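# Reorient a loose part on the upturned right palm

## Task

A part rests loose on the palm of the right hand, which faces upward. Rotate the part using that hand alone until its orientation in the hand matches the two goal pictures. While turning, the part may contact only this hand, plus the wrist camera, the camera's post and the arm's final link. Nothing from the left arm or left hand may touch the right hand. The task fails if the part touches anything else or leaves the hand. The task also fails if either arm moves, either wrist moves, or the right palm stops facing up at any point. To finish, the part must rest still for a moment in the palm or the fingers. It must be clear of the wrist, the two plates at the thumb base, the camera, its post and the arm's end. No motor on either hand may read "moving" or "overload", or be building up toward a shutdown; a motor that was already off from the start is ignored. Then declare the job done.

## Robot and tools

Robot: two arms, left_arm carrying a left hand and right_arm carrying a right hand. The left hand mirrors the right one. Only the right hand does the work here. Both arms must stay put, so every arm pose number in every row is 0.

Frames: the scene frame has z up and x out over the table. Its origin is at table-top height, midway between the nominal arm bases, and left_arm is on the +y side. Each arm reports its hand pose in its own base frame. Pose offsets are expressed in the axes of the current Hand target. Hand-point axes on the right hand: +z runs along the straightened fingers toward the tips, +x crosses the palm away from the thumb, and +y points out of the palm's face. The palm face lies at y = -0.062 m. Since the palm faces up, the hand's -y direction points down. A fixed mast near the wrist on the palm side (x +0.05 to +0.10, z -0.16 to -0.11, up to y = +0.06 m) can collide with the part.

execute_actions(actions, cameras): actions is a list of actions. Each action is a table of up to 15 rows, and each row is one 1/30 s control step. A short table repeats its last row until all 15 steps are filled. Every row is one flat list of 48 numbers, each within [-1, 1], covering both arms in this order:
- left arm: dx, dy, dz, rx, ry, rz
- 16 left-hand motor numbers, then left current_limit and speed
- right arm: dx, dy, dz, rx, ry, rz
- 16 right-hand motor numbers, then right current_limit and speed

Arm numbers: dx..rz are an offset from the Hand target as it stood when the action began, not from the previous row. The translation is in target axes, with 1.0 equal to 0.6 m. rx, ry, rz form a rotation vector, with 1.0 equal to 180 degrees. Sending all zeros holds the arm at its target, which is what this task needs.

Hand motor numbers: these are absolute goal angles, not offsets. Each one is scaled linearly between the hinge's two stops. The motor order is: index_mcp, index_abd, index_pip, index_dip, middle_mcp, middle_abd, middle_pip, middle_dip, ring_mcp, ring_abd, ring_pip, ring_dip, thumb_cmc, thumb_axl, thumb_mcp, thumb_ipl. Stops in degrees at +1/-1, followed by the straight value:
- finger _mcp: -18/+128, straight at +0.75; moving toward -1 curls the finger at the knuckle toward the palm.
- _abd: -60/+60, straight at 0.00; sideways swing.
- _pip: -29/+108, straight at +0.58.
- _dip: -21/+117, straight at +0.70.
- thumb_cmc: -20/+120, straight at +0.71; toward -1 brings the thumb round in front of the palm.
- thumb_axl: -27/+140, straight at +0.68; rolls the thumb about its own line.
- thumb_mcp: -69/+109, straight at +0.23.
- thumb_ipl: -77/+108, straight at +0.17.

A zero is a real goal, not "keep". To leave the left hand unchanged, echo its hand_goal, hand_current_limit and hand_speed.

current_limit maps -1..+1 onto 0..550 mA, with a floor of 11 mA. It also caps hinge speed, and very low values may fail to lift a finger. speed sets the set-point rate at (speed+1)/2 of 8.5 rad/s. Both start at +0.4 and -0.6, and both persist until changed.

cameras: a list of names (cam_left_wrist, cam_right_wrist), ["all"] or []. If omitted, you get every image with an empty actions list and none otherwise. An unknown name invalidates the call. An empty actions list is a pure look.

zoom_image(camera, region): crops the latest image of a camera shown most recently. region is [x0, y0, x1, y1] in pixels from the top-left corner, at most 504 wide and 504 tall. The wrist cameras are 616x616 fisheye.

show_instructions(): shows the goal reference images again and moves nothing.

finished_scene(scene): ends the current scene irreversibly. scene is the integer printed at the end of each execute_actions result. Make no other call after it in that reply.

Reading results:
- end_effector_position (m) and end_effector_quat_wxyz, in base frame. Hand target is the commanded pose after clipping.
- Joint velocities reading "within noise" means the arm is at rest.
- Per-motor lists, all in motor order: hand_goal, hand_measured (same scale), hand_current_ma (positive pushes toward -1), and hand_state (moving, goal, blocked, overload). Also shown: hand_current_limit and hand_speed.
- A motor drawing 495 mA or more accumulates seconds, and at 5 s it shuts off for 10 s. A motor that reads overload from the very first reading is dead for good; ignore it for the finish condition.
- MOTOR HOT means a motor has reached 85 °C. At 100 °C the arm drops.

A finger presses only while its goal lies past the contact surface, and gear friction can keep a grip even after the goal is eased. The scene keeps running while you think, holding the last command.

Avoid:
- any arm motion or palm tilt
- the part touching the left hand, the mast, or leaving the hand
- flicks that throw the part
- sustained high currents
- leaving motors in moving or blocked-and-straining states at the end

A small push on the part may come from outside now and then.

Each tool is called after "Call:" in YAML: its name, and indented under it one key for each argument.

Reference images:

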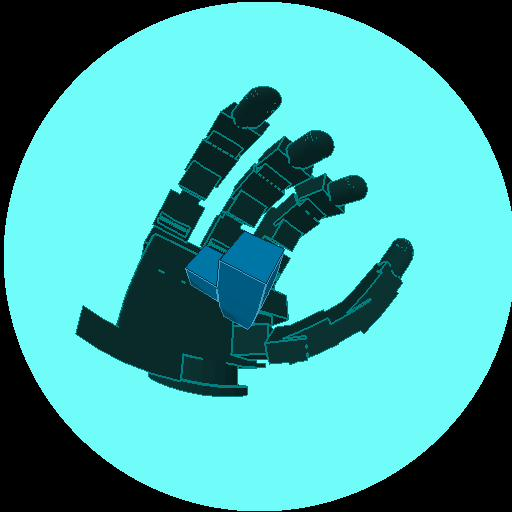

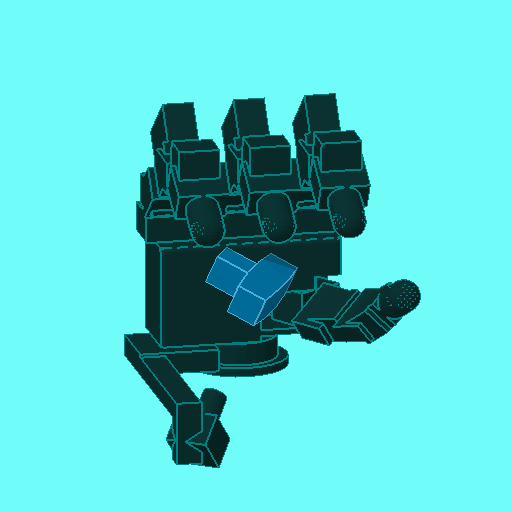

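## Session

Call:
execute_actions:
  actions: []
  cameras: ["cam_right_wrist"]

Call:
zoom_image:
  camera: "cam_right_wrist"
  region: [150, 230, 390, 470]

Call:
show_instructions:

Scene clock: 0.00 s.
left_arm: end_effector_position=(+0.3427, +0.2952, +0.2660) hand_goal=(+0.754, +0.000, +0.576, +0.696, +0.754, +0.000, +0.576, +0.696, +0.754, +0.000, +0.576, +0.696, +0.714, +0.678, +0.226, +0.168) hand_measured=(+0.754, +0.000, +0.576, +0.696, +0.754, +0.000, +0.576, +0.696, +0.754, +0.000, +0.576, +0.696, +0.714, +0.678, +0.226, +0.168) hand_current_ma=(+0, +0, +0, +0, +0, +0, +0, +0, +0, +0, +0, +0, +0, +0, +0, +0) hand_state=(goal, goal, goal, goal, goal, goal, goal, goal, goal, goal, goal, goal, goal, goal, goal, goal) hand_current_limit=0.40 hand_speed=-0.60 end_effector_quat_wxyz=(+0.329, +0.296, +0.616, +0.651) | right_arm: end_effector_position=(+0.4296, +0.2651, +0.3807) hand_goal=(+0.046, +0.000, -0.008, +0.280, +0.046, +0.000, -0.008, +0.280, +0.046, +0.000, -0.008, +0.280, -0.104, +0.266, +0.032, -0.018) hand_measured=(+0.060, +0.000, -0.006, +0.282, +0.060, +0.000, -0.006, +0.282, +0.060, +0.000, -0.006, +0.282, -0.094, +0.270, +0.034, -0.016) hand_current_ma=(+20, +0, +2, +2, +22, +0, +2, +2, +22, +0, +2, +1, +14, +3, +1, +2) hand_state=(goal, goal, goal, goal, goal, goal, goal, goal, goal, goal, goal, goal, goal, goal, goal, goal) hand_current_limit=0.40 hand_speed=-0.60 end_effector_quat_wxyz=(+0.341, +0.342, +0.631, +0.607)
Joint positions: left_arm=[0.661 1.475 0.327 1.214 0.006 -0.02] | right_arm=[0.615 1.153 0.599 0.523 0.053 -0.013]
Joint velocities: within noise
Joint torques (N m): no reading
Motor temperatures (°C): left_arm=[34 28 37 31 28 28] | right_arm=[30 28 36 31 27 30]
Heat: left arm: hottest elbow 37 °C; right arm: hottest elbow 36 °C.
Hand target: left_arm +0.3453, +0.2973, +0.2704; +0.331, +0.294, +0.612, +0.655 | right_arm +0.4323, +0.2670, +0.3909; +0.344, +0.340, +0.625, +0.613
camera_calibration:
cam_right_wrist: T_world_to_cam=[[0.433068, -0.630427, 0.644216, -0.231631], [-0.428437, -0.772787, -0.468233, 0.516203], [0.793028, -0.0732297, -0.604768, 0.0281319], [0, 0, 0, 1]] pos_world=[0.299163, 0.254949, 0.407937]
Images, in order (width x height): cam_right_wrist 616x616.

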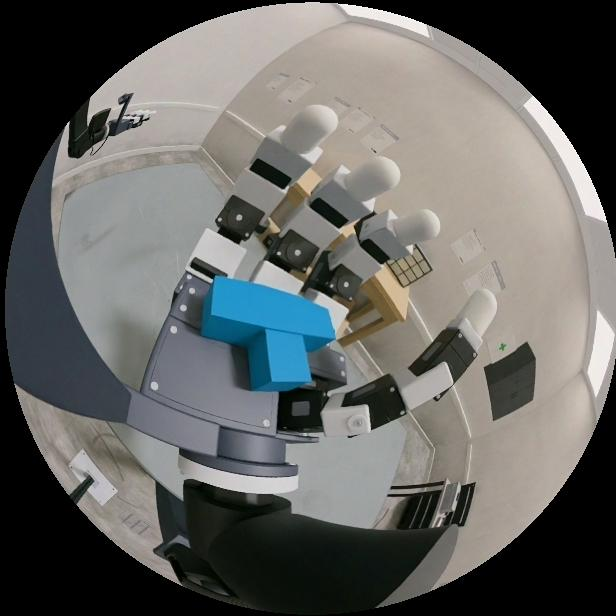

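Scaled by 2.100 from the camera's 616x616 image, which has a finer 880x880 frame.

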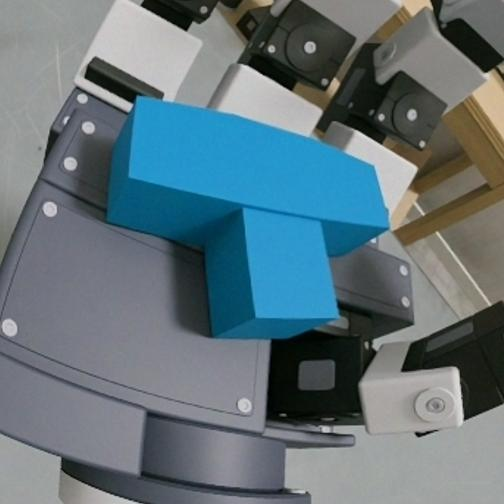

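Reference images for this scene: goal picture from the wrist camera place, goal picture looking into the palm.

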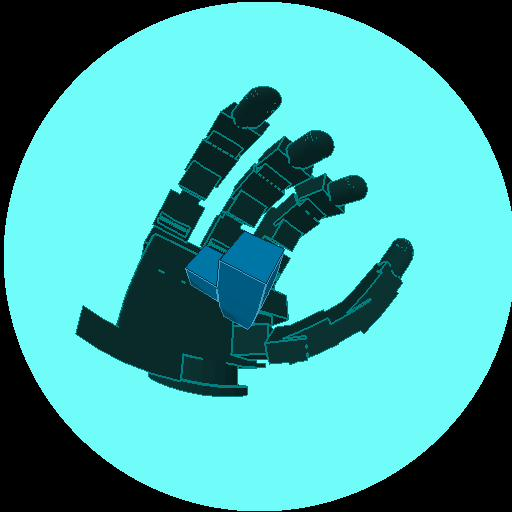

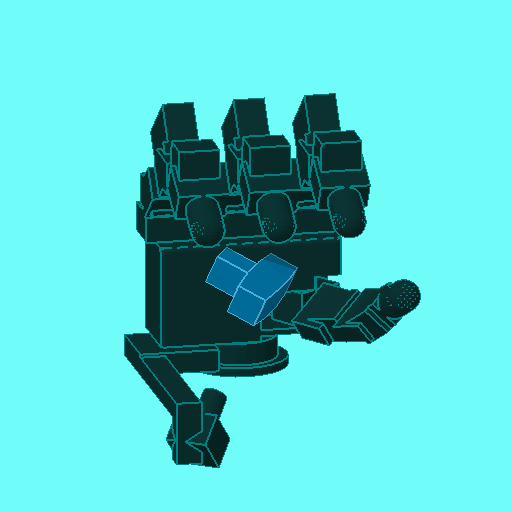

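Call:
execute_actions:
  actions:
    - [[0,0,0,0,0,0,0.754,0,0.576,0.696,0.754,0,0.576,0.696,0.754,0,0.576,0.696,0.714,0.678,0.226,0.168,0.4,-0.6,0,0,0,0,0,0,0.34,0.5,-0.7,-0.5,0.046,0,-0.008,0.28,0.046,0,-0.008,0.28,-0.104,0.266,0.032,-0.018,0.2,-0.5]]
    - [[0,0,0,0,0,0,0.754,0,0.576,0.696,0.754,0,0.576,0.696,0.754,0,0.576,0.696,0.714,0.678,0.226,0.168,0.4,-0.6,0,0,0,0,0,0,0.2,0.917,-0.883,-0.61,0.046,0,-0.008,0.28,0.046,0,-0.008,0.28,-0.104,0.266,0.032,-0.018,0.2,-0.6]]
    - [[0,0,0,0,0,0,0.754,0,0.576,0.696,0.754,0,0.576,0.696,0.754,0,0.576,0.696,0.714,0.678,0.226,0.168,0.4,-0.6,0,0,0,0,0,0,-0.07,0.917,-0.883,-0.61,0.046,0,-0.008,0.28,0.046,0,-0.008,0.28,-0.104,0.266,0.032,-0.018,0.2,-0.7]]
    - [[0,0,0,0,0,0,0.754,0,0.576,0.696,0.754,0,0.576,0.696,0.754,0,0.576,0.696,0.714,0.678,0.226,0.168,0.4,-0.6,0,0,0,0,0,0,-0.34,0.917,-0.883,-0.61,0.046,0,-0.008,0.28,0.046,0,-0.008,0.28,-0.104,0.266,0.032,-0.018,0.2,-0.75]]
    - [[0,0,0,0,0,0,0.754,0,0.576,0.696,0.754,0,0.576,0.696,0.754,0,0.576,0.696,0.714,0.678,0.226,0.168,0.4,-0.6,0,0,0,0,0,0,-0.41,0.917,-0.81,-0.39,0.046,0,-0.008,0.28,0.046,0,-0.008,0.28,-0.104,0.266,0.032,-0.018,0.2,-0.75]]
  cameras: ["cam_right_wrist"]

Scene clock: 85.93 s.
left_arm: end_effector_position=(+0.3427, +0.2952, +0.2660) hand_goal=(+0.754, +0.000, +0.576, +0.696, +0.754, +0.000, +0.576, +0.696, +0.754, +0.000, +0.576, +0.696, +0.714, +0.678, +0.226, +0.168) hand_measured=(+0.760, +0.000, +0.576, +0.696, +0.762, +0.000, +0.576, +0.696, +0.760, +0.000, +0.576, +0.696, +0.720, +0.678, +0.226, +0.168) hand_current_ma=(+13, +0, +1, +0, +14, +0, +1, +0, +13, +0, +1, +0, +12, -1, +0, +0) hand_state=(goal, goal, goal, goal, goal, goal, goal, goal, goal, goal, goal, goal, goal, goal, goal, goal) hand_current_limit=0.40 hand_speed=-0.60 end_effector_quat_wxyz=(+0.329, +0.296, +0.616, +0.651) | right_arm: end_effector_position=(+0.4296, +0.2651, +0.3807) hand_goal=(-0.410, +0.918, -0.810, -0.390, +0.046, +0.000, -0.008, +0.280, +0.046, +0.000, -0.008, +0.280, -0.104, +0.266, +0.032, -0.018) hand_measured=(-0.408, +0.922, -0.816, -0.394, +0.060, +0.000, -0.006, +0.282, +0.060, +0.000, -0.006, +0.282, -0.094, +0.270, +0.034, -0.016) hand_current_ma=(+2, +3, -6, -3, +22, +0, +2, +2, +22, +0, +2, +1, +14, +3, +1, +2) hand_state=(goal, goal, goal, goal, goal, goal, goal, goal, goal, goal, goal, goal, goal, goal, goal, goal) hand_current_limit=0.20 hand_speed=-0.75 end_effector_quat_wxyz=(+0.341, +0.342, +0.631, +0.607)
Joint positions: left_arm=[0.661 1.475 0.327 1.214 0.006 -0.02] | right_arm=[0.615 1.153 0.599 0.523 0.053 -0.013]
Joint torques (N m): left_arm=[-0.21 -4.84 7.09 2.41 0.04 0.18] | right_arm=[1.08 -7 11.11 2.61 0.12 -0.05]
Motor temperatures (°C): left_arm=[34 29 40 31 28 28] | right_arm=[30 29 43 31 27 30]
Heat: left arm: hottest elbow 40 °C; right arm: hottest elbow 43 °C.
Hand target: left_arm +0.3453, +0.2973, +0.2704; +0.331, +0.294, +0.612, +0.655 | right_arm +0.4323, +0.2670, +0.3909; +0.344, +0.340, +0.625, +0.613
Off the commanded pose: left_arm 0.006 m, 1 deg | right_arm 0.011 m, 1 deg.
camera_calibration:
cam_right_wrist: T_world_to_cam=[[0.433068, -0.630427, 0.644216, -0.231631], [-0.428437, -0.772787, -0.468233, 0.516203], [0.793028, -0.0732297, -0.604768, 0.0281319], [0, 0, 0, 1]] pos_world=[0.299163, 0.254949, 0.407937]
Images, in order (width x height): cam_right_wrist 616x616.

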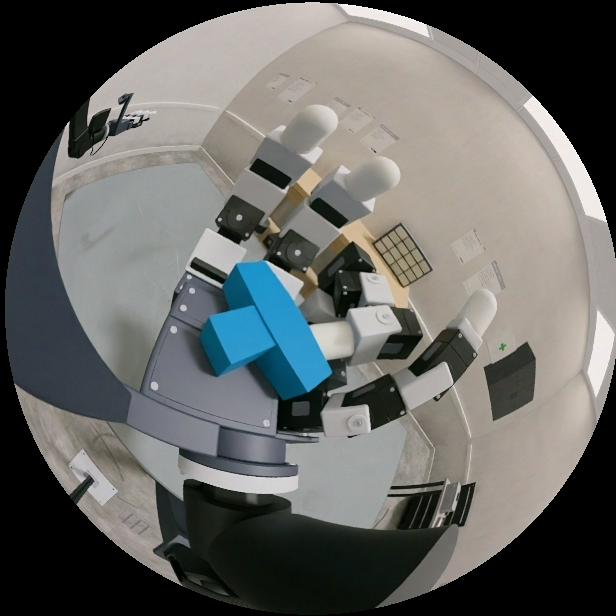

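Call:
execute_actions:
  actions:
    - [[0,0,0,0,0,0,0.754,0,0.576,0.696,0.754,0,0.576,0.696,0.754,0,0.576,0.696,0.714,0.678,0.226,0.168,0.4,-0.6,0,0,0,0,0,0,-0.41,0.917,-0.81,-0.39,0.046,0,-0.008,0.28,0.0,-0.4,-0.4,-0.2,-0.104,0.266,0.032,-0.018,0.2,-0.5]]
    - [[0,0,0,0,0,0,0.754,0,0.576,0.696,0.754,0,0.576,0.696,0.754,0,0.576,0.696,0.714,0.678,0.226,0.168,0.4,-0.6,0,0,0,0,0,0,-0.41,0.917,-0.81,-0.39,0.046,0,-0.008,0.28,-0.07,-0.667,-0.518,-0.319,-0.104,0.266,0.032,-0.018,0.2,-0.6]]
    - [[0,0,0,0,0,0,0.754,0,0.576,0.696,0.754,0,0.576,0.696,0.754,0,0.576,0.696,0.714,0.678,0.226,0.168,0.4,-0.6,0,0,0,0,0,0,-0.41,0.917,-0.81,-0.39,0.046,0,-0.008,0.28,-0.342,-0.667,-0.635,-0.493,-0.104,0.266,0.032,-0.018,0.2,-0.75]]
    - [[0,0,0,0,0,0,0.754,0,0.576,0.696,0.754,0,0.576,0.696,0.754,0,0.576,0.696,0.714,0.678,0.226,0.168,0.4,-0.6,0,0,0,0,0,0,-0.45,0.917,-0.737,-0.174,0.046,0,-0.008,0.28,-0.25,-0.667,-0.65,-0.6,-0.104,0.266,0.032,-0.018,0.2,-0.8]]
  cameras: ["cam_right_wrist"]

Scene clock: 109.90 s.
left_arm: end_effector_position=(+0.3427, +0.2952, +0.2660) hand_goal=(+0.754, +0.000, +0.576, +0.696, +0.754, +0.000, +0.576, +0.696, +0.754, +0.000, +0.576, +0.696, +0.714, +0.678, +0.226, +0.168) hand_measured=(+0.760, +0.000, +0.576, +0.696, +0.762, +0.000, +0.576, +0.696, +0.760, +0.000, +0.576, +0.696, +0.720, +0.678, +0.226, +0.168) hand_current_ma=(+13, +0, +1, +0, +14, +0, +1, +0, +13, +0, +1, +0, +12, -1, +0, +0) hand_state=(goal, goal, goal, goal, goal, goal, goal, goal, goal, goal, goal, goal, goal, goal, goal, goal) hand_current_limit=0.40 hand_speed=-0.60 end_effector_quat_wxyz=(+0.329, +0.296, +0.616, +0.651) | right_arm: end_effector_position=(+0.4296, +0.2651, +0.3807) hand_goal=(-0.450, +0.918, -0.736, -0.174, +0.046, +0.000, -0.008, +0.280, -0.250, -0.666, -0.650, -0.600, -0.104, +0.266, +0.032, -0.018) hand_measured=(-0.448, +0.922, -0.742, -0.176, +0.060, +0.000, -0.006, +0.282, -0.252, -0.664, -0.648, -0.598, -0.094, +0.270, +0.034, -0.016) hand_current_ma=(+1, +3, -5, -2, +22, +0, +2, +2, -1, +1, +1, +2, +14, +3, +1, +2) hand_state=(goal, goal, goal, goal, goal, goal, goal, goal, goal, goal, goal, goal, goal, goal, goal, goal) hand_current_limit=0.20 hand_speed=-0.80 end_effector_quat_wxyz=(+0.341, +0.342, +0.631, +0.607)
Joint positions: left_arm=[0.661 1.475 0.327 1.214 0.006 -0.02] | right_arm=[0.615 1.153 0.599 0.523 0.053 -0.013]
Joint torques (N m): left_arm=[-0.97 -4.31 6.94 2.36 0.06 0.14] | right_arm=[1.03 -6.89 11.08 2.58 0.11 -0.04]
Heat: left arm: hottest elbow 40 °C; right arm: hottest elbow 44 °C.
Hand target: left_arm +0.3453, +0.2973, +0.2704; +0.331, +0.294, +0.612, +0.655 | right_arm +0.4323, +0.2670, +0.3909; +0.344, +0.340, +0.625, +0.613
Off the commanded pose: left_arm 0.006 m, 1 deg | right_arm 0.011 m, 1 deg.
camera_calibration:
cam_right_wrist: T_world_to_cam=[[0.433068, -0.630427, 0.644216, -0.231631], [-0.428437, -0.772787, -0.468233, 0.516203], [0.793028, -0.0732297, -0.604768, 0.0281319], [0, 0, 0, 1]] pos_world=[0.299163, 0.254949, 0.407937]
Images, in order (width x height): cam_right_wrist 616x616.

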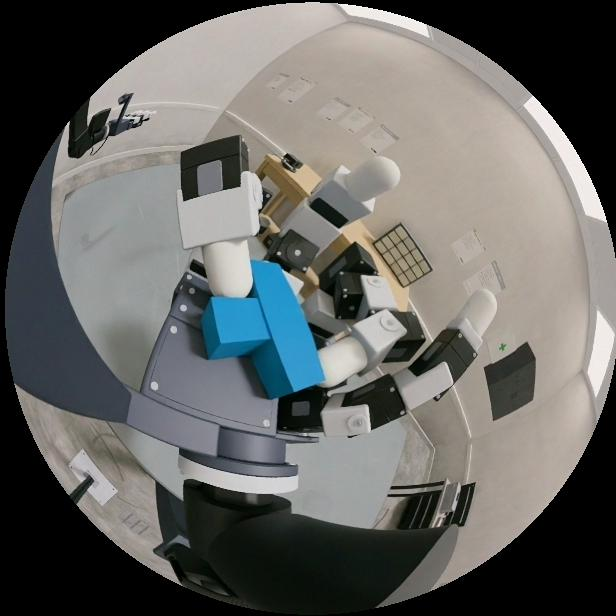

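Call:
execute_actions:
  actions:
    - [[0,0,0,0,0,0,0.754,0,0.576,0.696,0.754,0,0.576,0.696,0.754,0,0.576,0.696,0.714,0.678,0.226,0.168,0.4,-0.6,0,0,0,0,0,0,-0.1,0.6,-0.5,0.1,0.046,0,-0.008,0.28,-0.25,-0.75,-0.65,-0.6,-0.104,0.0,0.1,0.06,0.2,-0.6]]
    - [[0,0,0,0,0,0,0.754,0,0.576,0.696,0.754,0,0.576,0.696,0.754,0,0.576,0.696,0.714,0.678,0.226,0.168,0.4,-0.6,0,0,0,0,0,0,0.4,0.2,0.1,0.3,0.046,0,-0.008,0.28,-0.25,-0.75,-0.65,-0.6,-0.2,-0.4,0.1,0.06,0.2,-0.6]]
    - [[0,0,0,0,0,0,0.754,0,0.576,0.696,0.754,0,0.576,0.696,0.754,0,0.576,0.696,0.714,0.678,0.226,0.168,0.4,-0.6,0,0,0,0,0,0,0.6,0.0,0.28,0.4,0.046,0,-0.008,0.28,-0.2,-0.9,-0.68,-0.65,-0.42,-0.4,0.1,0.06,0.2,-0.75]]
    - [[0,0,0,0,0,0,0.754,0,0.576,0.696,0.754,0,0.576,0.696,0.754,0,0.576,0.696,0.714,0.678,0.226,0.168,0.4,-0.6,0,0,0,0,0,0,0.6,0.0,0.28,0.4,0.046,0,-0.008,0.28,-0.15,-1.0,-0.72,-0.68,-0.62,-0.4,0.1,0.06,0.2,-0.75]]
  cameras: ["cam_right_wrist"]

Scene clock: 127.60 s.
left_arm: end_effector_position=(+0.3427, +0.2952, +0.2660) hand_goal=(+0.754, +0.000, +0.576, +0.696, +0.754, +0.000, +0.576, +0.696, +0.754, +0.000, +0.576, +0.696, +0.714, +0.678, +0.226, +0.168) hand_measured=(+0.760, +0.000, +0.576, +0.696, +0.762, +0.000, +0.576, +0.696, +0.760, +0.000, +0.576, +0.696, +0.720, +0.678, +0.226, +0.168) hand_current_ma=(+13, +0, +1, +0, +14, +0, +1, +0, +13, +0, +1, +0, +12, -1, +0, +0) hand_state=(goal, goal, goal, goal, goal, goal, goal, goal, goal, goal, goal, goal, goal, goal, goal, goal) hand_current_limit=0.40 hand_speed=-0.60 end_effector_quat_wxyz=(+0.329, +0.296, +0.616, +0.651) | right_arm: end_effector_position=(+0.4296, +0.2651, +0.3807) hand_goal=(+0.600, +0.000, +0.280, +0.400, +0.046, +0.000, -0.008, +0.280, -0.150, -1.000, -0.720, -0.680, -0.620, -0.400, +0.100, +0.060) hand_measured=(+0.606, +0.002, +0.280, +0.398, +0.060, +0.000, -0.006, +0.282, -0.150, -0.998, -0.718, -0.678, -0.620, -0.398, +0.100, +0.058) hand_current_ma=(+8, +1, +0, -2, +22, +0, +2, +2, +0, +1, +1, +2, +0, +2, +0, -2) hand_state=(goal, goal, goal, goal, goal, goal, goal, goal, goal, goal, goal, goal, goal, goal, goal, goal) hand_current_limit=0.20 hand_speed=-0.75 end_effector_quat_wxyz=(+0.341, +0.342, +0.631, +0.607)
Joint positions: left_arm=[0.661 1.475 0.327 1.214 0.006 -0.02] | right_arm=[0.615 1.153 0.599 0.523 0.053 -0.013]
Joint torques (N m): left_arm=[-0.56 -4.6 7.3 2.39 0.01 0.17] | right_arm=[0.97 -6.83 11.14 2.62 0.11 0.03]
Heat: left arm: hottest elbow 41 °C; right arm: hottest elbow 44 °C.
Hand target: left_arm +0.3453, +0.2973, +0.2704; +0.331, +0.294, +0.612, +0.655 | right_arm +0.4323, +0.2670, +0.3909; +0.344, +0.340, +0.625, +0.613
Off the commanded pose: left_arm 0.006 m, 1 deg | right_arm 0.011 m, 1 deg.
camera_calibration:
cam_right_wrist: T_world_to_cam=[[0.433068, -0.630427, 0.644216, -0.231631], [-0.428437, -0.772787, -0.468233, 0.516203], [0.793028, -0.0732297, -0.604768, 0.0281319], [0, 0, 0, 1]] pos_world=[0.299163, 0.254949, 0.407937]
Images, in order (width x height): cam_right_wrist 616x616.

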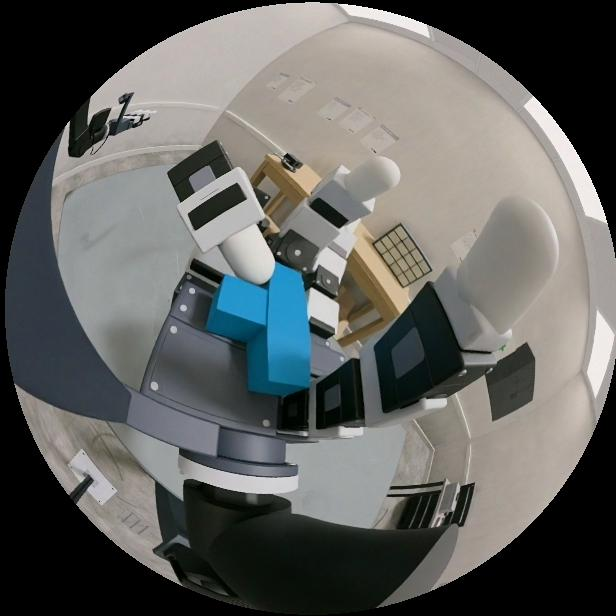

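Call:
execute_actions:
  actions:
    - [[0,0,0,0,0,0,0.754,0,0.576,0.696,0.754,0,0.576,0.696,0.754,0,0.576,0.696,0.714,0.678,0.226,0.168,0.4,-0.6,0,0,0,0,0,0,0.6,0.0,0.28,0.4,0.046,0,-0.008,0.28,-0.12,-1.0,-0.8,-0.68,-0.75,-0.4,0.1,0.06,0.2,-0.8]]
    - [[0,0,0,0,0,0,0.754,0,0.576,0.696,0.754,0,0.576,0.696,0.754,0,0.576,0.696,0.714,0.678,0.226,0.168,0.4,-0.6,0,0,0,0,0,0,0.6,0.0,0.28,0.4,0.046,0,-0.008,0.28,-0.08,-1.0,-0.88,-0.68,-0.88,-0.4,0.1,0.06,0.2,-0.8]]
  cameras: ["cam_right_wrist"]

Scene clock: 138.07 s.
left_arm: end_effector_position=(+0.3427, +0.2952, +0.2660) hand_goal=(+0.754, +0.000, +0.576, +0.696, +0.754, +0.000, +0.576, +0.696, +0.754, +0.000, +0.576, +0.696, +0.714, +0.678, +0.226, +0.168) hand_measured=(+0.760, +0.000, +0.576, +0.696, +0.762, +0.000, +0.576, +0.696, +0.760, +0.000, +0.576, +0.696, +0.720, +0.678, +0.226, +0.168) hand_current_ma=(+13, +0, +1, +0, +14, +0, +1, +0, +13, +0, +1, +0, +12, -1, +0, +0) hand_state=(goal, goal, goal, goal, goal, goal, goal, goal, goal, goal, goal, goal, goal, goal, goal, goal) hand_current_limit=0.40 hand_speed=-0.60 end_effector_quat_wxyz=(+0.329, +0.296, +0.616, +0.651) | right_arm: end_effector_position=(+0.4296, +0.2651, +0.3807) hand_goal=(+0.600, +0.000, +0.280, +0.400, +0.046, +0.000, -0.008, +0.280, -0.080, -1.000, -0.880, -0.680, -0.880, -0.400, +0.100, +0.060) hand_measured=(+0.606, +0.002, +0.280, +0.398, +0.060, +0.000, -0.006, +0.282, -0.080, -0.998, -0.878, -0.678, -0.882, -0.398, +0.100, +0.058) hand_current_ma=(+8, +1, +0, -2, +22, +0, +2, +2, +0, +1, +1, +2, -1, +2, -1, -2) hand_state=(goal, goal, goal, goal, goal, goal, goal, goal, goal, goal, goal, goal, goal, goal, goal, goal) hand_current_limit=0.20 hand_speed=-0.80 end_effector_quat_wxyz=(+0.341, +0.342, +0.631, +0.607)
Joint positions: left_arm=[0.661 1.475 0.327 1.214 0.006 -0.02] | right_arm=[0.615 1.153 0.599 0.523 0.053 -0.013]
Joint torques (N m): left_arm=[0.44 -4.78 7.2 2.17 -0.02 0.18] | right_arm=[0.97 -7 11.19 2.65 0.1 0.05]
Heat: left arm: hottest elbow 41 °C; right arm: hottest elbow 45 °C.
Hand target: left_arm +0.3453, +0.2973, +0.2704; +0.331, +0.294, +0.612, +0.655 | right_arm +0.4323, +0.2670, +0.3909; +0.344, +0.340, +0.625, +0.613
Off the commanded pose: left_arm 0.006 m, 1 deg | right_arm 0.011 m, 1 deg.
camera_calibration:
cam_right_wrist: T_world_to_cam=[[0.433068, -0.630427, 0.644216, -0.231631], [-0.428437, -0.772787, -0.468233, 0.516203], [0.793028, -0.0732297, -0.604768, 0.0281319], [0, 0, 0, 1]] pos_world=[0.299163, 0.254949, 0.407937]
Images, in order (width x height): cam_right_wrist 616x616.

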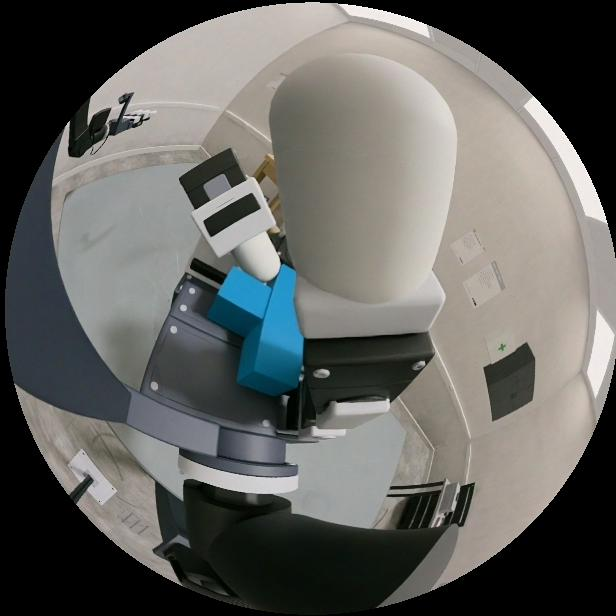

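Call:
execute_actions:
  actions:
    - [[0,0,0,0,0,0,0.754,0,0.576,0.696,0.754,0,0.576,0.696,0.754,0,0.576,0.696,0.714,0.678,0.226,0.168,0.4,-0.6,0,0,0,0,0,0,0.6,0.0,0.28,0.4,0.046,0,-0.008,0.28,0.2,-0.5,-0.6,-0.5,-0.5,-0.1,0.1,0.06,0.2,-0.5]]
    - [[0,0,0,0,0,0,0.754,0,0.576,0.696,0.754,0,0.576,0.696,0.754,0,0.576,0.696,0.714,0.678,0.226,0.168,0.4,-0.6,0,0,0,0,0,0,0.6,0.0,0.28,0.4,0.046,0,-0.008,0.28,0.2,0.3,-0.66,-0.565,-0.1,0.2,0.1,0.06,0.2,-0.5]]
  cameras: ["cam_right_wrist"]

Scene clock: 155.00 s.
left_arm: end_effector_position=(+0.3427, +0.2952, +0.2660) hand_goal=(+0.754, +0.000, +0.576, +0.696, +0.754, +0.000, +0.576, +0.696, +0.754, +0.000, +0.576, +0.696, +0.714, +0.678, +0.226, +0.168) hand_measured=(+0.760, +0.000, +0.576, +0.696, +0.762, +0.000, +0.576, +0.696, +0.760, +0.000, +0.576, +0.696, +0.720, +0.678, +0.226, +0.168) hand_current_ma=(+13, +0, +1, +0, +14, +0, +1, +0, +13, +0, +1, +0, +12, -1, +0, +0) hand_state=(goal, goal, goal, goal, goal, goal, goal, goal, goal, goal, goal, goal, goal, goal, goal, goal) hand_current_limit=0.40 hand_speed=-0.60 end_effector_quat_wxyz=(+0.329, +0.296, +0.616, +0.651) | right_arm: end_effector_position=(+0.4296, +0.2651, +0.3807) hand_goal=(+0.600, +0.000, +0.280, +0.400, +0.046, +0.000, -0.008, +0.280, +0.200, +0.300, -0.660, -0.564, -0.100, +0.200, +0.100, +0.060) hand_measured=(+0.608, +0.002, +0.280, +0.398, +0.060, +0.000, -0.006, +0.282, +0.204, +0.298, -0.658, -0.562, -0.098, +0.198, +0.098, +0.058) hand_current_ma=(+8, +1, +0, -2, +22, +0, +2, +2, +2, -2, +1, +1, +1, -1, -1, -2) hand_state=(goal, goal, goal, goal, goal, goal, goal, goal, goal, goal, goal, goal, goal, goal, goal, goal) hand_current_limit=0.20 hand_speed=-0.50 end_effector_quat_wxyz=(+0.341, +0.342, +0.631, +0.607)
Joint positions: left_arm=[0.661 1.475 0.327 1.214 0.006 -0.02] | right_arm=[0.615 1.153 0.599 0.523 0.053 -0.013]
Joint torques (N m): left_arm=[0.15 -5.36 7.28 2.3 -0.04 0.21] | right_arm=[0.91 -7.06 11.19 2.69 0.13 -0.05]
Heat: left arm: hottest elbow 41 °C; right arm: hottest elbow 45 °C.
Hand target: left_arm +0.3453, +0.2973, +0.2704; +0.331, +0.294, +0.612, +0.655 | right_arm +0.4323, +0.2670, +0.3909; +0.344, +0.340, +0.625, +0.613
Off the commanded pose: left_arm 0.006 m, 1 deg | right_arm 0.011 m, 1 deg.
camera_calibration:
cam_right_wrist: T_world_to_cam=[[0.433068, -0.630427, 0.644216, -0.231631], [-0.428437, -0.772787, -0.468233, 0.516203], [0.793028, -0.0732297, -0.604768, 0.0281319], [0, 0, 0, 1]] pos_world=[0.299163, 0.254949, 0.407937]
Images, in order (width x height): cam_right_wrist 616x616.

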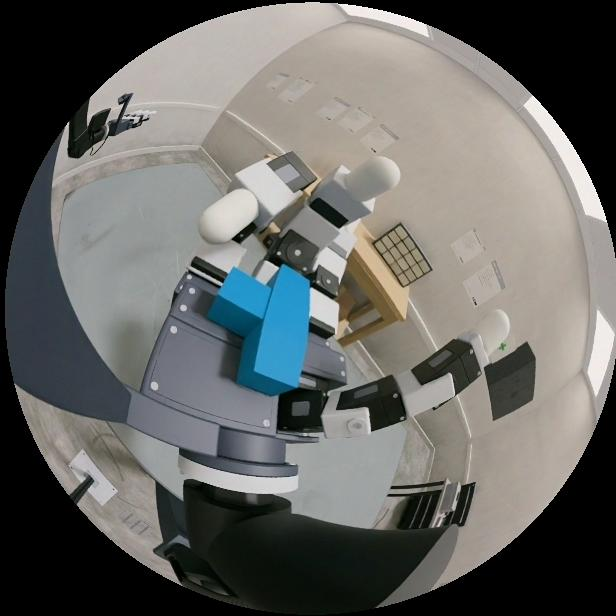

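Call:
execute_actions:
  actions:
    - [[0,0,0,0,0,0,0.754,0,0.576,0.696,0.754,0,0.576,0.696,0.754,0,0.576,0.696,0.714,0.678,0.226,0.168,0.4,-0.6,0,0,0,0,0,0,0.6,0.0,0.28,0.4,0.046,0,-0.008,0.28,-0.315,0.3,-0.708,-0.464,-0.1,0.2,0.1,0.06,0.2,-0.6]]
    - [[0,0,0,0,0,0,0.754,0,0.576,0.696,0.754,0,0.576,0.696,0.754,0,0.576,0.696,0.714,0.678,0.226,0.168,0.4,-0.6,0,0,0,0,0,0,0.6,0.0,0.28,0.4,0.046,0,-0.008,0.28,-0.35,-0.4,-0.75,-0.45,-0.1,0.2,0.1,0.06,0.2,-0.7]]
    - [[0,0,0,0,0,0,0.754,0,0.576,0.696,0.754,0,0.576,0.696,0.754,0,0.576,0.696,0.714,0.678,0.226,0.168,0.4,-0.6,0,0,0,0,0,0,0.6,0.0,0.28,0.4,0.046,0,-0.008,0.28,-0.384,-0.8,-0.81,-0.435,0.0,0.2,0.1,0.06,0.2,-0.75]]
    - [[0,0,0,0,0,0,0.754,0,0.576,0.696,0.754,0,0.576,0.696,0.754,0,0.576,0.696,0.714,0.678,0.226,0.168,0.4,-0.6,0,0,0,0,0,0,0.6,0.0,0.28,0.4,0.046,0,-0.008,0.28,-0.384,-1.0,-0.86,-0.435,0.0,0.2,0.1,0.06,0.2,-0.75]]
  cameras: ["cam_right_wrist"]

Scene clock: 172.07 s.
left_arm: end_effector_position=(+0.3427, +0.2952, +0.2660) hand_goal=(+0.754, +0.000, +0.576, +0.696, +0.754, +0.000, +0.576, +0.696, +0.754, +0.000, +0.576, +0.696, +0.714, +0.678, +0.226, +0.168) hand_measured=(+0.760, +0.000, +0.576, +0.696, +0.762, +0.000, +0.576, +0.696, +0.760, +0.000, +0.576, +0.696, +0.720, +0.678, +0.226, +0.168) hand_current_ma=(+13, +0, +1, +0, +14, +0, +1, +0, +13, +0, +1, +0, +12, -1, +0, +0) hand_state=(goal, goal, goal, goal, goal, goal, goal, goal, goal, goal, goal, goal, goal, goal, goal, goal) hand_current_limit=0.40 hand_speed=-0.60 end_effector_quat_wxyz=(+0.329, +0.296, +0.616, +0.651) | right_arm: end_effector_position=(+0.4296, +0.2651, +0.3807) hand_goal=(+0.600, +0.000, +0.280, +0.400, +0.046, +0.000, -0.008, +0.280, -0.384, -1.000, -0.860, -0.434, +0.000, +0.200, +0.100, +0.060) hand_measured=(+0.608, +0.002, +0.280, +0.398, +0.060, +0.000, -0.006, +0.282, -0.382, -0.996, -0.858, -0.432, +0.002, +0.198, +0.098, +0.058) hand_current_ma=(+8, +1, +0, -2, +22, +0, +2, +2, +1, +2, +2, +2, +2, -1, -1, -2) hand_state=(goal, goal, goal, goal, goal, goal, goal, goal, goal, goal, goal, goal, goal, goal, goal, goal) hand_current_limit=0.20 hand_speed=-0.75 end_effector_quat_wxyz=(+0.341, +0.342, +0.631, +0.607)
Joint positions: left_arm=[0.661 1.475 0.327 1.214 0.006 -0.02] | right_arm=[0.615 1.153 0.599 0.523 0.053 -0.013]
Joint torques (N m): left_arm=[-0.85 -4.07 6.98 2.37 0 0.2] | right_arm=[0.97 -7.06 11.14 2.58 0.12 -0.03]
Heat: left arm: hottest elbow 41 °C; right arm: hottest elbow 45 °C.
Hand target: left_arm +0.3453, +0.2973, +0.2704; +0.331, +0.294, +0.612, +0.655 | right_arm +0.4323, +0.2670, +0.3909; +0.344, +0.340, +0.625, +0.613
Off the commanded pose: left_arm 0.006 m, 1 deg | right_arm 0.011 m, 1 deg.
camera_calibration:
cam_right_wrist: T_world_to_cam=[[0.433068, -0.630427, 0.644216, -0.231631], [-0.428437, -0.772787, -0.468233, 0.516203], [0.793028, -0.0732297, -0.604768, 0.0281319], [0, 0, 0, 1]] pos_world=[0.299163, 0.254949, 0.407937]
Images, in order (width x height): cam_right_wrist 616x616.

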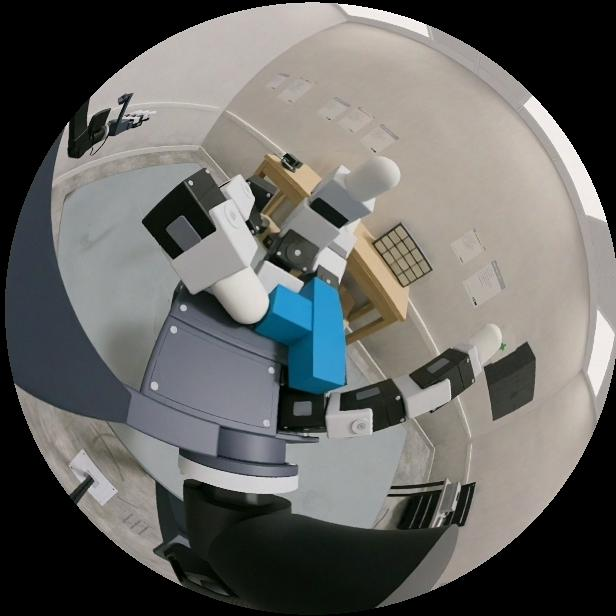

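Call:
zoom_image:
  camera: "cam_right_wrist"
  region: [210, 240, 390, 420]

Scaled by 2.800 from the camera's 616x616 image, which has a finer 880x880 frame.

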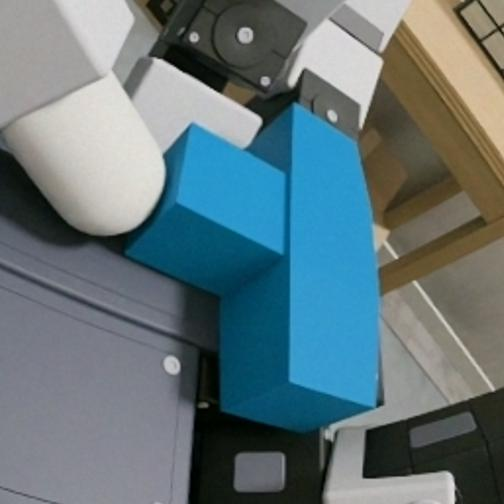

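Call:
execute_actions:
  actions:
    - [[0,0,0,0,0,0,0.754,0,0.576,0.696,0.754,0,0.576,0.696,0.754,0,0.576,0.696,0.714,0.678,0.226,0.168,0.4,-0.6,0,0,0,0,0,0,0.48,-0.5,-0.65,-0.9,0.48,0,-0.65,-0.9,-0.384,-1.0,-0.86,-0.434,0.0,0.2,0.1,0.06,0.2,-0.4]]
    - [[0,0,0,0,0,0,0.754,0,0.576,0.696,0.754,0,0.576,0.696,0.754,0,0.576,0.696,0.714,0.678,0.226,0.168,0.4,-0.6,0,0,0,0,0,0,0.48,-0.5,-0.65,-0.9,0.48,0,-0.65,-0.9,-0.384,-1.0,-0.86,-0.434,0.0,0.2,0.1,0.06,0.2,-0.4]]
    - [[0,0,0,0,0,0,0.754,0,0.576,0.696,0.754,0,0.576,0.696,0.754,0,0.576,0.696,0.714,0.678,0.226,0.168,0.4,-0.6,0,0,0,0,0,0,0.2,-0.5,-0.65,-0.9,0.2,0,-0.65,-0.9,-0.384,-1.0,-0.86,-0.434,0.0,0.2,0.1,0.06,0.2,-0.7]]
    - [[0,0,0,0,0,0,0.754,0,0.576,0.696,0.754,0,0.576,0.696,0.754,0,0.576,0.696,0.714,0.678,0.226,0.168,0.4,-0.6,0,0,0,0,0,0,-0.041,-0.5,-0.65,-0.9,0.0,0,-0.65,-0.9,-0.384,-1.0,-0.86,-0.434,0.0,0.2,0.1,0.06,0.2,-0.7]]
  cameras: ["cam_right_wrist"]

Call:
zoom_image:
  camera: "cam_right_wrist"
  region: [190, 200, 410, 420]

Scene clock: 205.33 s.
left_arm: end_effector_position=(+0.3427, +0.2952, +0.2660) hand_goal=(+0.754, +0.000, +0.576, +0.696, +0.754, +0.000, +0.576, +0.696, +0.754, +0.000, +0.576, +0.696, +0.714, +0.678, +0.226, +0.168) hand_measured=(+0.760, +0.000, +0.576, +0.696, +0.762, +0.000, +0.576, +0.696, +0.760, +0.000, +0.576, +0.696, +0.720, +0.678, +0.226, +0.168) hand_current_ma=(+13, +0, +1, +0, +14, +0, +1, +0, +13, +0, +1, +0, +12, -1, +0, +0) hand_state=(goal, goal, goal, goal, goal, goal, goal, goal, goal, goal, goal, goal, goal, goal, goal, goal) hand_current_limit=0.40 hand_speed=-0.60 end_effector_quat_wxyz=(+0.329, +0.296, +0.616, +0.651) | right_arm: end_effector_position=(+0.4296, +0.2651, +0.3807) hand_goal=(-0.040, -0.500, -0.650, -0.900, +0.000, +0.000, -0.650, -0.900, -0.384, -1.000, -0.860, -0.434, +0.000, +0.200, +0.100, +0.060) hand_measured=(-0.006, -0.490, -0.648, -0.898, -0.006, -0.010, -0.656, -0.898, -0.382, -0.998, -0.858, -0.432, +0.002, +0.198, +0.098, +0.058) hand_current_ma=(+74, +10, +2, +2, -6, -9, -5, +2, +1, +1, +1, +2, +2, -1, -1, -2) hand_state=(blocked, goal, goal, goal, goal, goal, goal, goal, goal, goal, goal, goal, goal, goal, goal, goal) hand_current_limit=0.20 hand_speed=-0.70 end_effector_quat_wxyz=(+0.341, +0.342, +0.631, +0.607)
Joint positions: left_arm=[0.661 1.475 0.327 1.214 0.006 -0.02] | right_arm=[0.615 1.153 0.599 0.523 0.053 -0.013]
Joint torques (N m): left_arm=[-0.03 -5.19 7.28 2.36 -0.04 0.15] | right_arm=[0.91 -6.89 11.1 2.55 0.11 -0.03]
Heat: left arm: hottest elbow 41 °C; right arm: hottest elbow 45 °C.
Hand target: left_arm +0.3453, +0.2973, +0.2704; +0.331, +0.294, +0.612, +0.655 | right_arm +0.4323, +0.2670, +0.3909; +0.344, +0.340, +0.625, +0.613
Off the commanded pose: left_arm 0.006 m, 1 deg | right_arm 0.011 m, 1 deg.
camera_calibration:
cam_right_wrist: T_world_to_cam=[[0.433068, -0.630427, 0.644216, -0.231631], [-0.428437, -0.772787, -0.468233, 0.516203], [0.793028, -0.0732297, -0.604768, 0.0281319], [0, 0, 0, 1]] pos_world=[0.299163, 0.254949, 0.407937]
Images, in order (width x height): cam_right_wrist 616x616.

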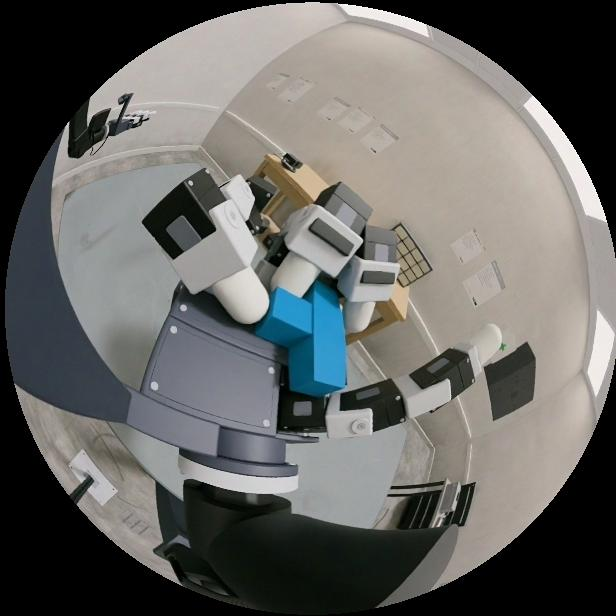

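Scaled by 2.291 from the camera's 616x616 image, which has a finer 880x880 frame.

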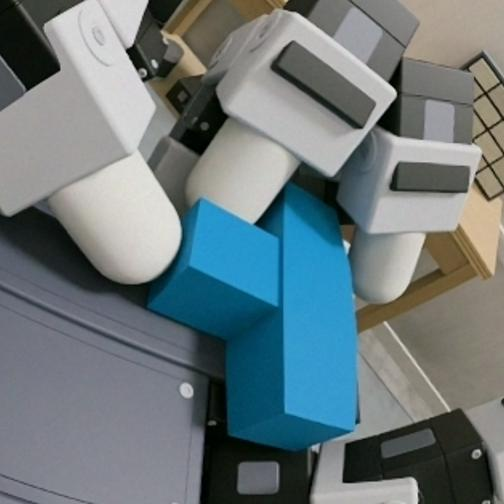

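Call:
execute_actions:
  actions:
    - [[0,0,0,0,0,0,0.754,0,0.576,0.696,0.754,0,0.576,0.696,0.754,0,0.576,0.696,0.714,0.678,0.226,0.168,0.4,-0.6,0,0,0,0,0,0,-0.02,-0.1,-0.65,-0.9,0.0,-0.4,-0.65,-0.9,-0.384,-1.0,-0.86,-0.434,0.0,0.2,0.1,0.06,0.0,-0.8]]
    - [[0,0,0,0,0,0,0.754,0,0.576,0.696,0.754,0,0.576,0.696,0.754,0,0.576,0.696,0.714,0.678,0.226,0.168,0.4,-0.6,0,0,0,0,0,0,-0.02,0.3,-0.65,-0.9,0.0,-0.8,-0.65,-0.9,-0.384,-1.0,-0.86,-0.434,0.0,0.2,0.1,0.06,0.0,-0.8]]
  cameras: ["cam_right_wrist"]

Call:
zoom_image:
  camera: "cam_right_wrist"
  region: [190, 200, 410, 420]

Scene clock: 211.20 s.
left_arm: end_effector_position=(+0.3427, +0.2952, +0.2660) hand_goal=(+0.754, +0.000, +0.576, +0.696, +0.754, +0.000, +0.576, +0.696, +0.754, +0.000, +0.576, +0.696, +0.714, +0.678, +0.226, +0.168) hand_measured=(+0.760, +0.000, +0.576, +0.696, +0.762, +0.000, +0.576, +0.696, +0.760, +0.000, +0.576, +0.696, +0.720, +0.678, +0.226, +0.168) hand_current_ma=(+13, +0, +1, +0, +14, +0, +1, +0, +13, +0, +1, +0, +12, -1, +0, +0) hand_state=(goal, goal, goal, goal, goal, goal, goal, goal, goal, goal, goal, goal, goal, goal, goal, goal) hand_current_limit=0.40 hand_speed=-0.60 end_effector_quat_wxyz=(+0.329, +0.296, +0.616, +0.651) | right_arm: end_effector_position=(+0.4296, +0.2651, +0.3807) hand_goal=(-0.020, +0.300, -0.650, -0.900, +0.000, -0.800, -0.650, -0.900, -0.384, -1.000, -0.860, -0.434, +0.000, +0.200, +0.100, +0.060) hand_measured=(-0.008, -0.034, -0.648, -0.902, -0.008, -0.334, -0.638, -0.904, -0.382, -0.998, -0.858, -0.432, +0.002, +0.198, +0.098, +0.058) hand_current_ma=(+18, -275, +2, -1, -8, +275, +16, -4, +1, +1, +1, +1, +2, -1, -1, -2) hand_state=(goal, blocked, goal, goal, goal, blocked, goal, goal, goal, goal, goal, goal, goal, goal, goal, goal) hand_current_limit=0.00 hand_speed=-0.80 end_effector_quat_wxyz=(+0.341, +0.342, +0.631, +0.607)
Joint positions: left_arm=[0.661 1.475 0.327 1.214 0.006 -0.02] | right_arm=[0.615 1.153 0.599 0.523 0.053 -0.013]
Joint torques (N m): left_arm=[-0.5 -4.42 7.23 2.43 0 0.15] | right_arm=[0.97 -6.83 11.07 2.51 0.12 -0.03]
Heat: left arm: hottest elbow 41 °C; right arm: hottest elbow 45 °C.
Hand target: left_arm +0.3453, +0.2973, +0.2704; +0.331, +0.294, +0.612, +0.655 | right_arm +0.4323, +0.2670, +0.3909; +0.344, +0.340, +0.625, +0.613
Off the commanded pose: left_arm 0.006 m, 1 deg | right_arm 0.011 m, 1 deg.
camera_calibration:
cam_right_wrist: T_world_to_cam=[[0.433068, -0.630427, 0.644216, -0.231631], [-0.428437, -0.772787, -0.468233, 0.516203], [0.793028, -0.0732297, -0.604768, 0.0281319], [0, 0, 0, 1]] pos_world=[0.299163, 0.254949, 0.407937]
Images, in order (width x height): cam_right_wrist 616x616.

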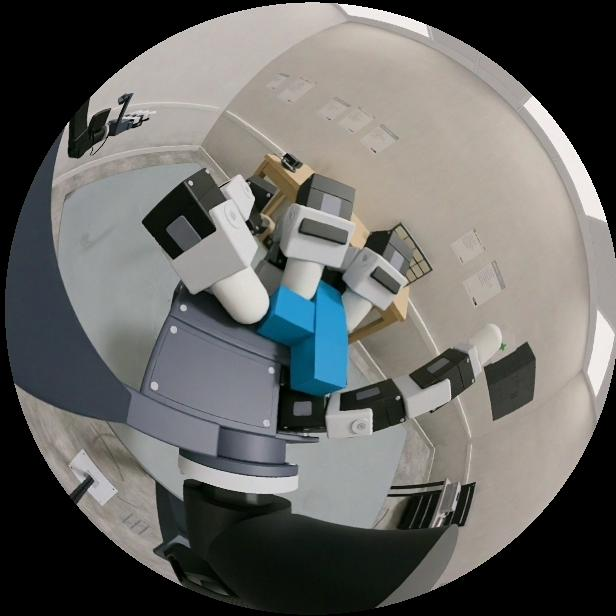

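Scaled by 2.291 from the camera's 616x616 image, which has a finer 880x880 frame.

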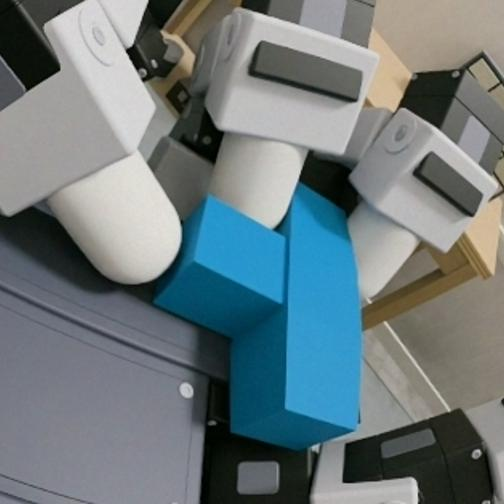

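Call:
execute_actions:
  actions:
    - [[0,0,0,0,0,0,0.754,0,0.576,0.696,0.754,0,0.576,0.696,0.754,0,0.576,0.696,0.714,0.678,0.226,0.168,0.4,-0.6,0,0,0,0,0,0,-0.02,0.4,-0.65,-0.9,0.0,-0.9,-0.65,-0.9,0.0,-0.5,-0.7,-0.434,0.0,0.2,0.1,0.06,0.2,-0.8]]
    - [[0,0,0,0,0,0,0.754,0,0.576,0.696,0.754,0,0.576,0.696,0.754,0,0.576,0.696,0.714,0.678,0.226,0.168,0.4,-0.6,0,0,0,0,0,0,0.1,0.45,-0.69,-0.73,0.1,-0.9,-0.69,-0.73,0.2,0.0,-0.4,-0.2,0.0,0.2,0.1,0.06,0.2,-0.82]]
    - [[0,0,0,0,0,0,0.754,0,0.576,0.696,0.754,0,0.576,0.696,0.754,0,0.576,0.696,0.714,0.678,0.226,0.168,0.4,-0.6,0,0,0,0,0,0,0.205,0.5,-0.737,-0.565,0.205,-0.95,-0.737,-0.565,0.2,0.0,-0.1,0.1,0.0,0.2,0.1,0.06,0.2,-0.82]]
  cameras: ["cam_right_wrist"]

Call:
zoom_image:
  camera: "cam_right_wrist"
  region: [190, 200, 410, 420]

Scene clock: 220.30 s.
left_arm: end_effector_position=(+0.3427, +0.2952, +0.2660) hand_goal=(+0.754, +0.000, +0.576, +0.696, +0.754, +0.000, +0.576, +0.696, +0.754, +0.000, +0.576, +0.696, +0.714, +0.678, +0.226, +0.168) hand_measured=(+0.760, +0.000, +0.576, +0.696, +0.762, +0.000, +0.576, +0.696, +0.760, +0.000, +0.576, +0.696, +0.720, +0.678, +0.226, +0.168) hand_current_ma=(+13, +0, +1, +0, +14, +0, +1, +0, +13, +0, +1, +0, +12, -1, +0, +0) hand_state=(goal, goal, goal, goal, goal, goal, goal, goal, goal, goal, goal, goal, goal, goal, goal, goal) hand_current_limit=0.40 hand_speed=-0.60 end_effector_quat_wxyz=(+0.329, +0.296, +0.616, +0.651) | right_arm: end_effector_position=(+0.4296, +0.2651, +0.3807) hand_goal=(+0.206, +0.500, -0.736, -0.564, +0.206, -0.950, -0.736, -0.564, +0.200, +0.000, -0.100, +0.100, +0.000, +0.200, +0.100, +0.060) hand_measured=(+0.218, -0.020, -0.720, -0.566, +0.188, -0.322, -0.672, -0.566, +0.204, -0.004, -0.102, +0.098, +0.002, +0.198, +0.098, +0.058) hand_current_ma=(+18, -330, +23, -1, -28, +330, +161, -2, +4, -2, -1, -2, +2, -1, -1, -2) hand_state=(goal, blocked, goal, goal, goal, blocked, blocked, goal, goal, goal, goal, goal, goal, goal, goal, goal) hand_current_limit=0.20 hand_speed=-0.82 end_effector_quat_wxyz=(+0.341, +0.342, +0.631, +0.607)
Joint positions: left_arm=[0.661 1.475 0.327 1.214 0.006 -0.02] | right_arm=[0.615 1.153 0.599 0.523 0.053 -0.013]
Joint torques (N m): left_arm=[-0.15 -4.37 7.01 2.45 -0.06 0.13] | right_arm=[1.03 -7 11.15 2.63 0.12 -0.04]
Heat: left arm: hottest elbow 41 °C; right arm: hottest elbow 45 °C.
Hand target: left_arm +0.3453, +0.2973, +0.2704; +0.331, +0.294, +0.612, +0.655 | right_arm +0.4323, +0.2670, +0.3909; +0.344, +0.340, +0.625, +0.613
Off the commanded pose: left_arm 0.006 m, 1 deg | right_arm 0.011 m, 1 deg.
camera_calibration:
cam_right_wrist: T_world_to_cam=[[0.433068, -0.630427, 0.644216, -0.231631], [-0.428437, -0.772787, -0.468233, 0.516203], [0.793028, -0.0732297, -0.604768, 0.0281319], [0, 0, 0, 1]] pos_world=[0.299163, 0.254949, 0.407937]
Images, in order (width x height): cam_right_wrist 616x616.

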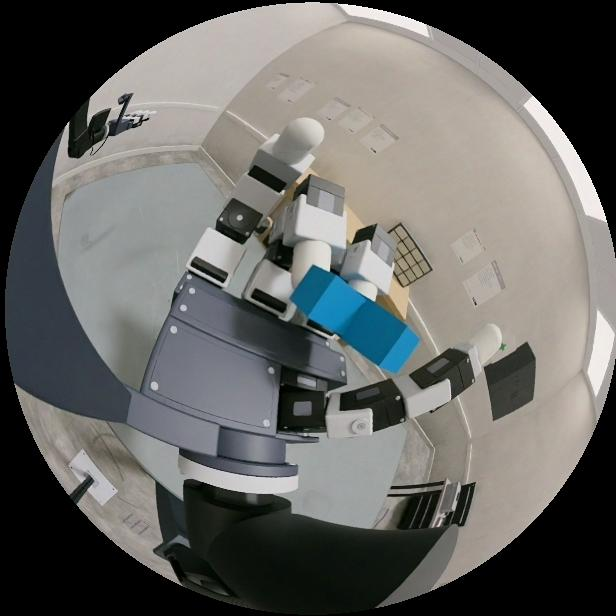

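Scaled by 2.291 from the camera's 616x616 image, which has a finer 880x880 frame.

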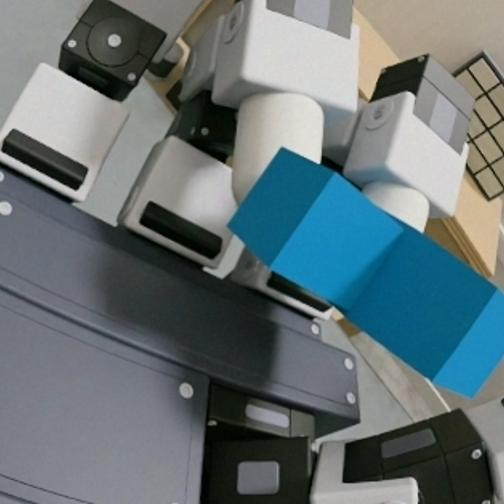

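Call:
zoom_image:
  camera: "cam_right_wrist"
  region: [270, 240, 430, 400]

Scaled by 3.150 from the camera's 616x616 image, which has a finer 880x880 frame.

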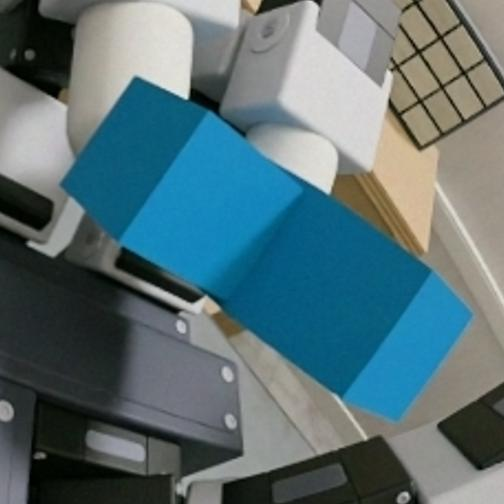

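Call:
execute_actions:
  actions:
    - [[0,0,0,0,0,0,0.754,0,0.576,0.696,0.754,0,0.576,0.696,0.754,0,0.576,0.696,0.714,0.678,0.226,0.168,0.4,-0.6,0,0,0,0,0,0,0.29,0.5,-0.78,-0.4,0.28,-0.95,-0.8,-0.4,0.2,0.0,-0.1,0.1,0.0,0.2,0.1,0.06,0.2,-0.83]]
    - [[0,0,0,0,0,0,0.754,0,0.576,0.696,0.754,0,0.576,0.696,0.754,0,0.576,0.696,0.714,0.678,0.226,0.168,0.4,-0.6,0,0,0,0,0,0,0.34,0.5,-0.82,-0.24,0.33,-0.95,-0.84,-0.24,0.2,0.0,-0.1,0.1,0.0,0.2,0.1,0.06,0.2,-0.83]]
    - [[0,0,0,0,0,0,0.754,0,0.576,0.696,0.754,0,0.576,0.696,0.754,0,0.576,0.696,0.714,0.678,0.226,0.168,0.4,-0.6,0,0,0,0,0,0,0.37,0.5,-0.86,-0.08,0.36,-0.95,-0.88,-0.08,0.2,0.0,-0.1,0.1,0.0,0.2,0.1,0.06,0.2,-0.83]]
  cameras: ["cam_right_wrist"]

Call:
zoom_image:
  camera: "cam_right_wrist"
  region: [230, 200, 450, 420]

Scene clock: 275.93 s.
left_arm: end_effector_position=(+0.3427, +0.2952, +0.2660) hand_goal=(+0.754, +0.000, +0.576, +0.696, +0.754, +0.000, +0.576, +0.696, +0.754, +0.000, +0.576, +0.696, +0.714, +0.678, +0.226, +0.168) hand_measured=(+0.760, +0.000, +0.576, +0.696, +0.762, +0.000, +0.576, +0.696, +0.760, +0.000, +0.576, +0.696, +0.720, +0.678, +0.226, +0.168) hand_current_ma=(+13, +0, +1, +0, +14, +0, +1, +0, +13, +0, +1, +0, +12, -1, +0, +0) hand_state=(goal, goal, goal, goal, goal, goal, goal, goal, goal, goal, goal, goal, goal, goal, goal, goal) hand_current_limit=0.40 hand_speed=-0.60 end_effector_quat_wxyz=(+0.329, +0.296, +0.616, +0.651) | right_arm: end_effector_position=(+0.4296, +0.2651, +0.3807) hand_goal=(+0.370, +0.500, -0.860, -0.080, +0.360, -0.950, -0.880, -0.080, +0.200, +0.000, -0.100, +0.100, +0.000, +0.200, +0.100, +0.060) hand_measured=(+0.376, -0.020, -0.852, -0.078, +0.362, -0.292, -0.814, -0.076, +0.204, -0.004, -0.102, +0.098, +0.002, +0.198, +0.098, +0.058) hand_current_ma=(+6, -330, +10, +1, +2, +330, +169, +3, +4, -2, -1, -2, +2, -1, -1, -2) hand_state=(goal, blocked, goal, goal, goal, blocked, blocked, goal, goal, goal, goal, goal, goal, goal, goal, goal) hand_current_limit=0.20 hand_speed=-0.83 end_effector_quat_wxyz=(+0.341, +0.342, +0.631, +0.607)
Joint positions: left_arm=[0.661 1.475 0.327 1.214 0.006 -0.02] | right_arm=[0.615 1.153 0.599 0.523 0.053 -0.013]
Joint torques (N m): left_arm=[0.15 -5.54 7.2 2.33 -0.03 0.16] | right_arm=[0.91 -6.89 11.15 2.63 0.11 -0.05]
Heat: left arm: hottest elbow 42 °C; right arm: hottest elbow 46 °C.
Hand target: left_arm +0.3453, +0.2973, +0.2704; +0.331, +0.294, +0.612, +0.655 | right_arm +0.4323, +0.2670, +0.3909; +0.344, +0.340, +0.625, +0.613
Off the commanded pose: left_arm 0.006 m, 1 deg | right_arm 0.011 m, 1 deg.
camera_calibration:
cam_right_wrist: T_world_to_cam=[[0.433068, -0.630427, 0.644216, -0.231631], [-0.428437, -0.772787, -0.468233, 0.516203], [0.793028, -0.0732297, -0.604768, 0.0281319], [0, 0, 0, 1]] pos_world=[0.299163, 0.254949, 0.407937]
Images, in order (width x height): cam_right_wrist 616x616.

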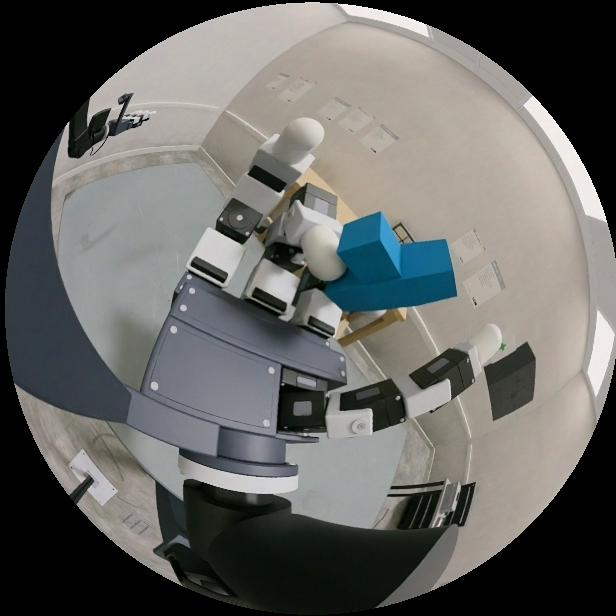

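Scaled by 2.291 from the camera's 616x616 image, which has a finer 880x880 frame.

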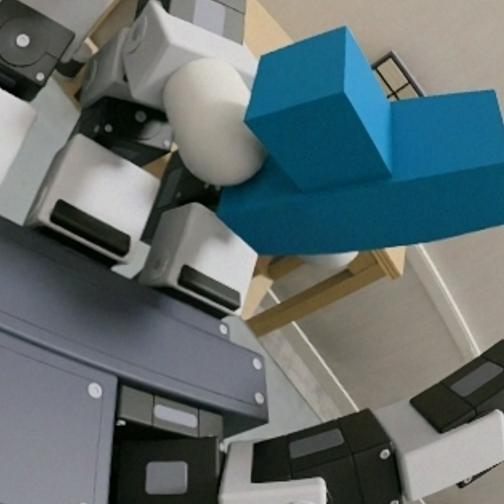

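Call:
zoom_image:
  camera: "cam_right_wrist"
  region: [320, 195, 470, 345]

Scaled by 3.360 from the camera's 616x616 image, which has a finer 880x880 frame.

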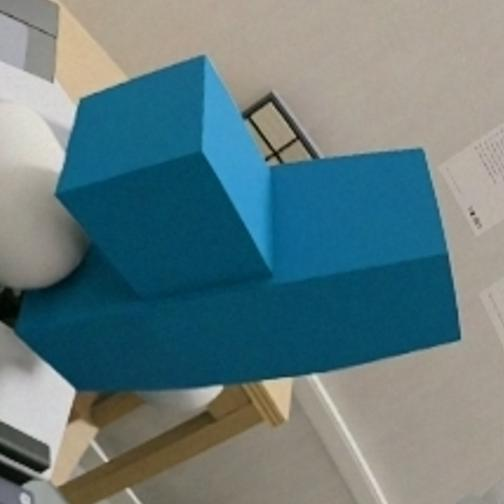

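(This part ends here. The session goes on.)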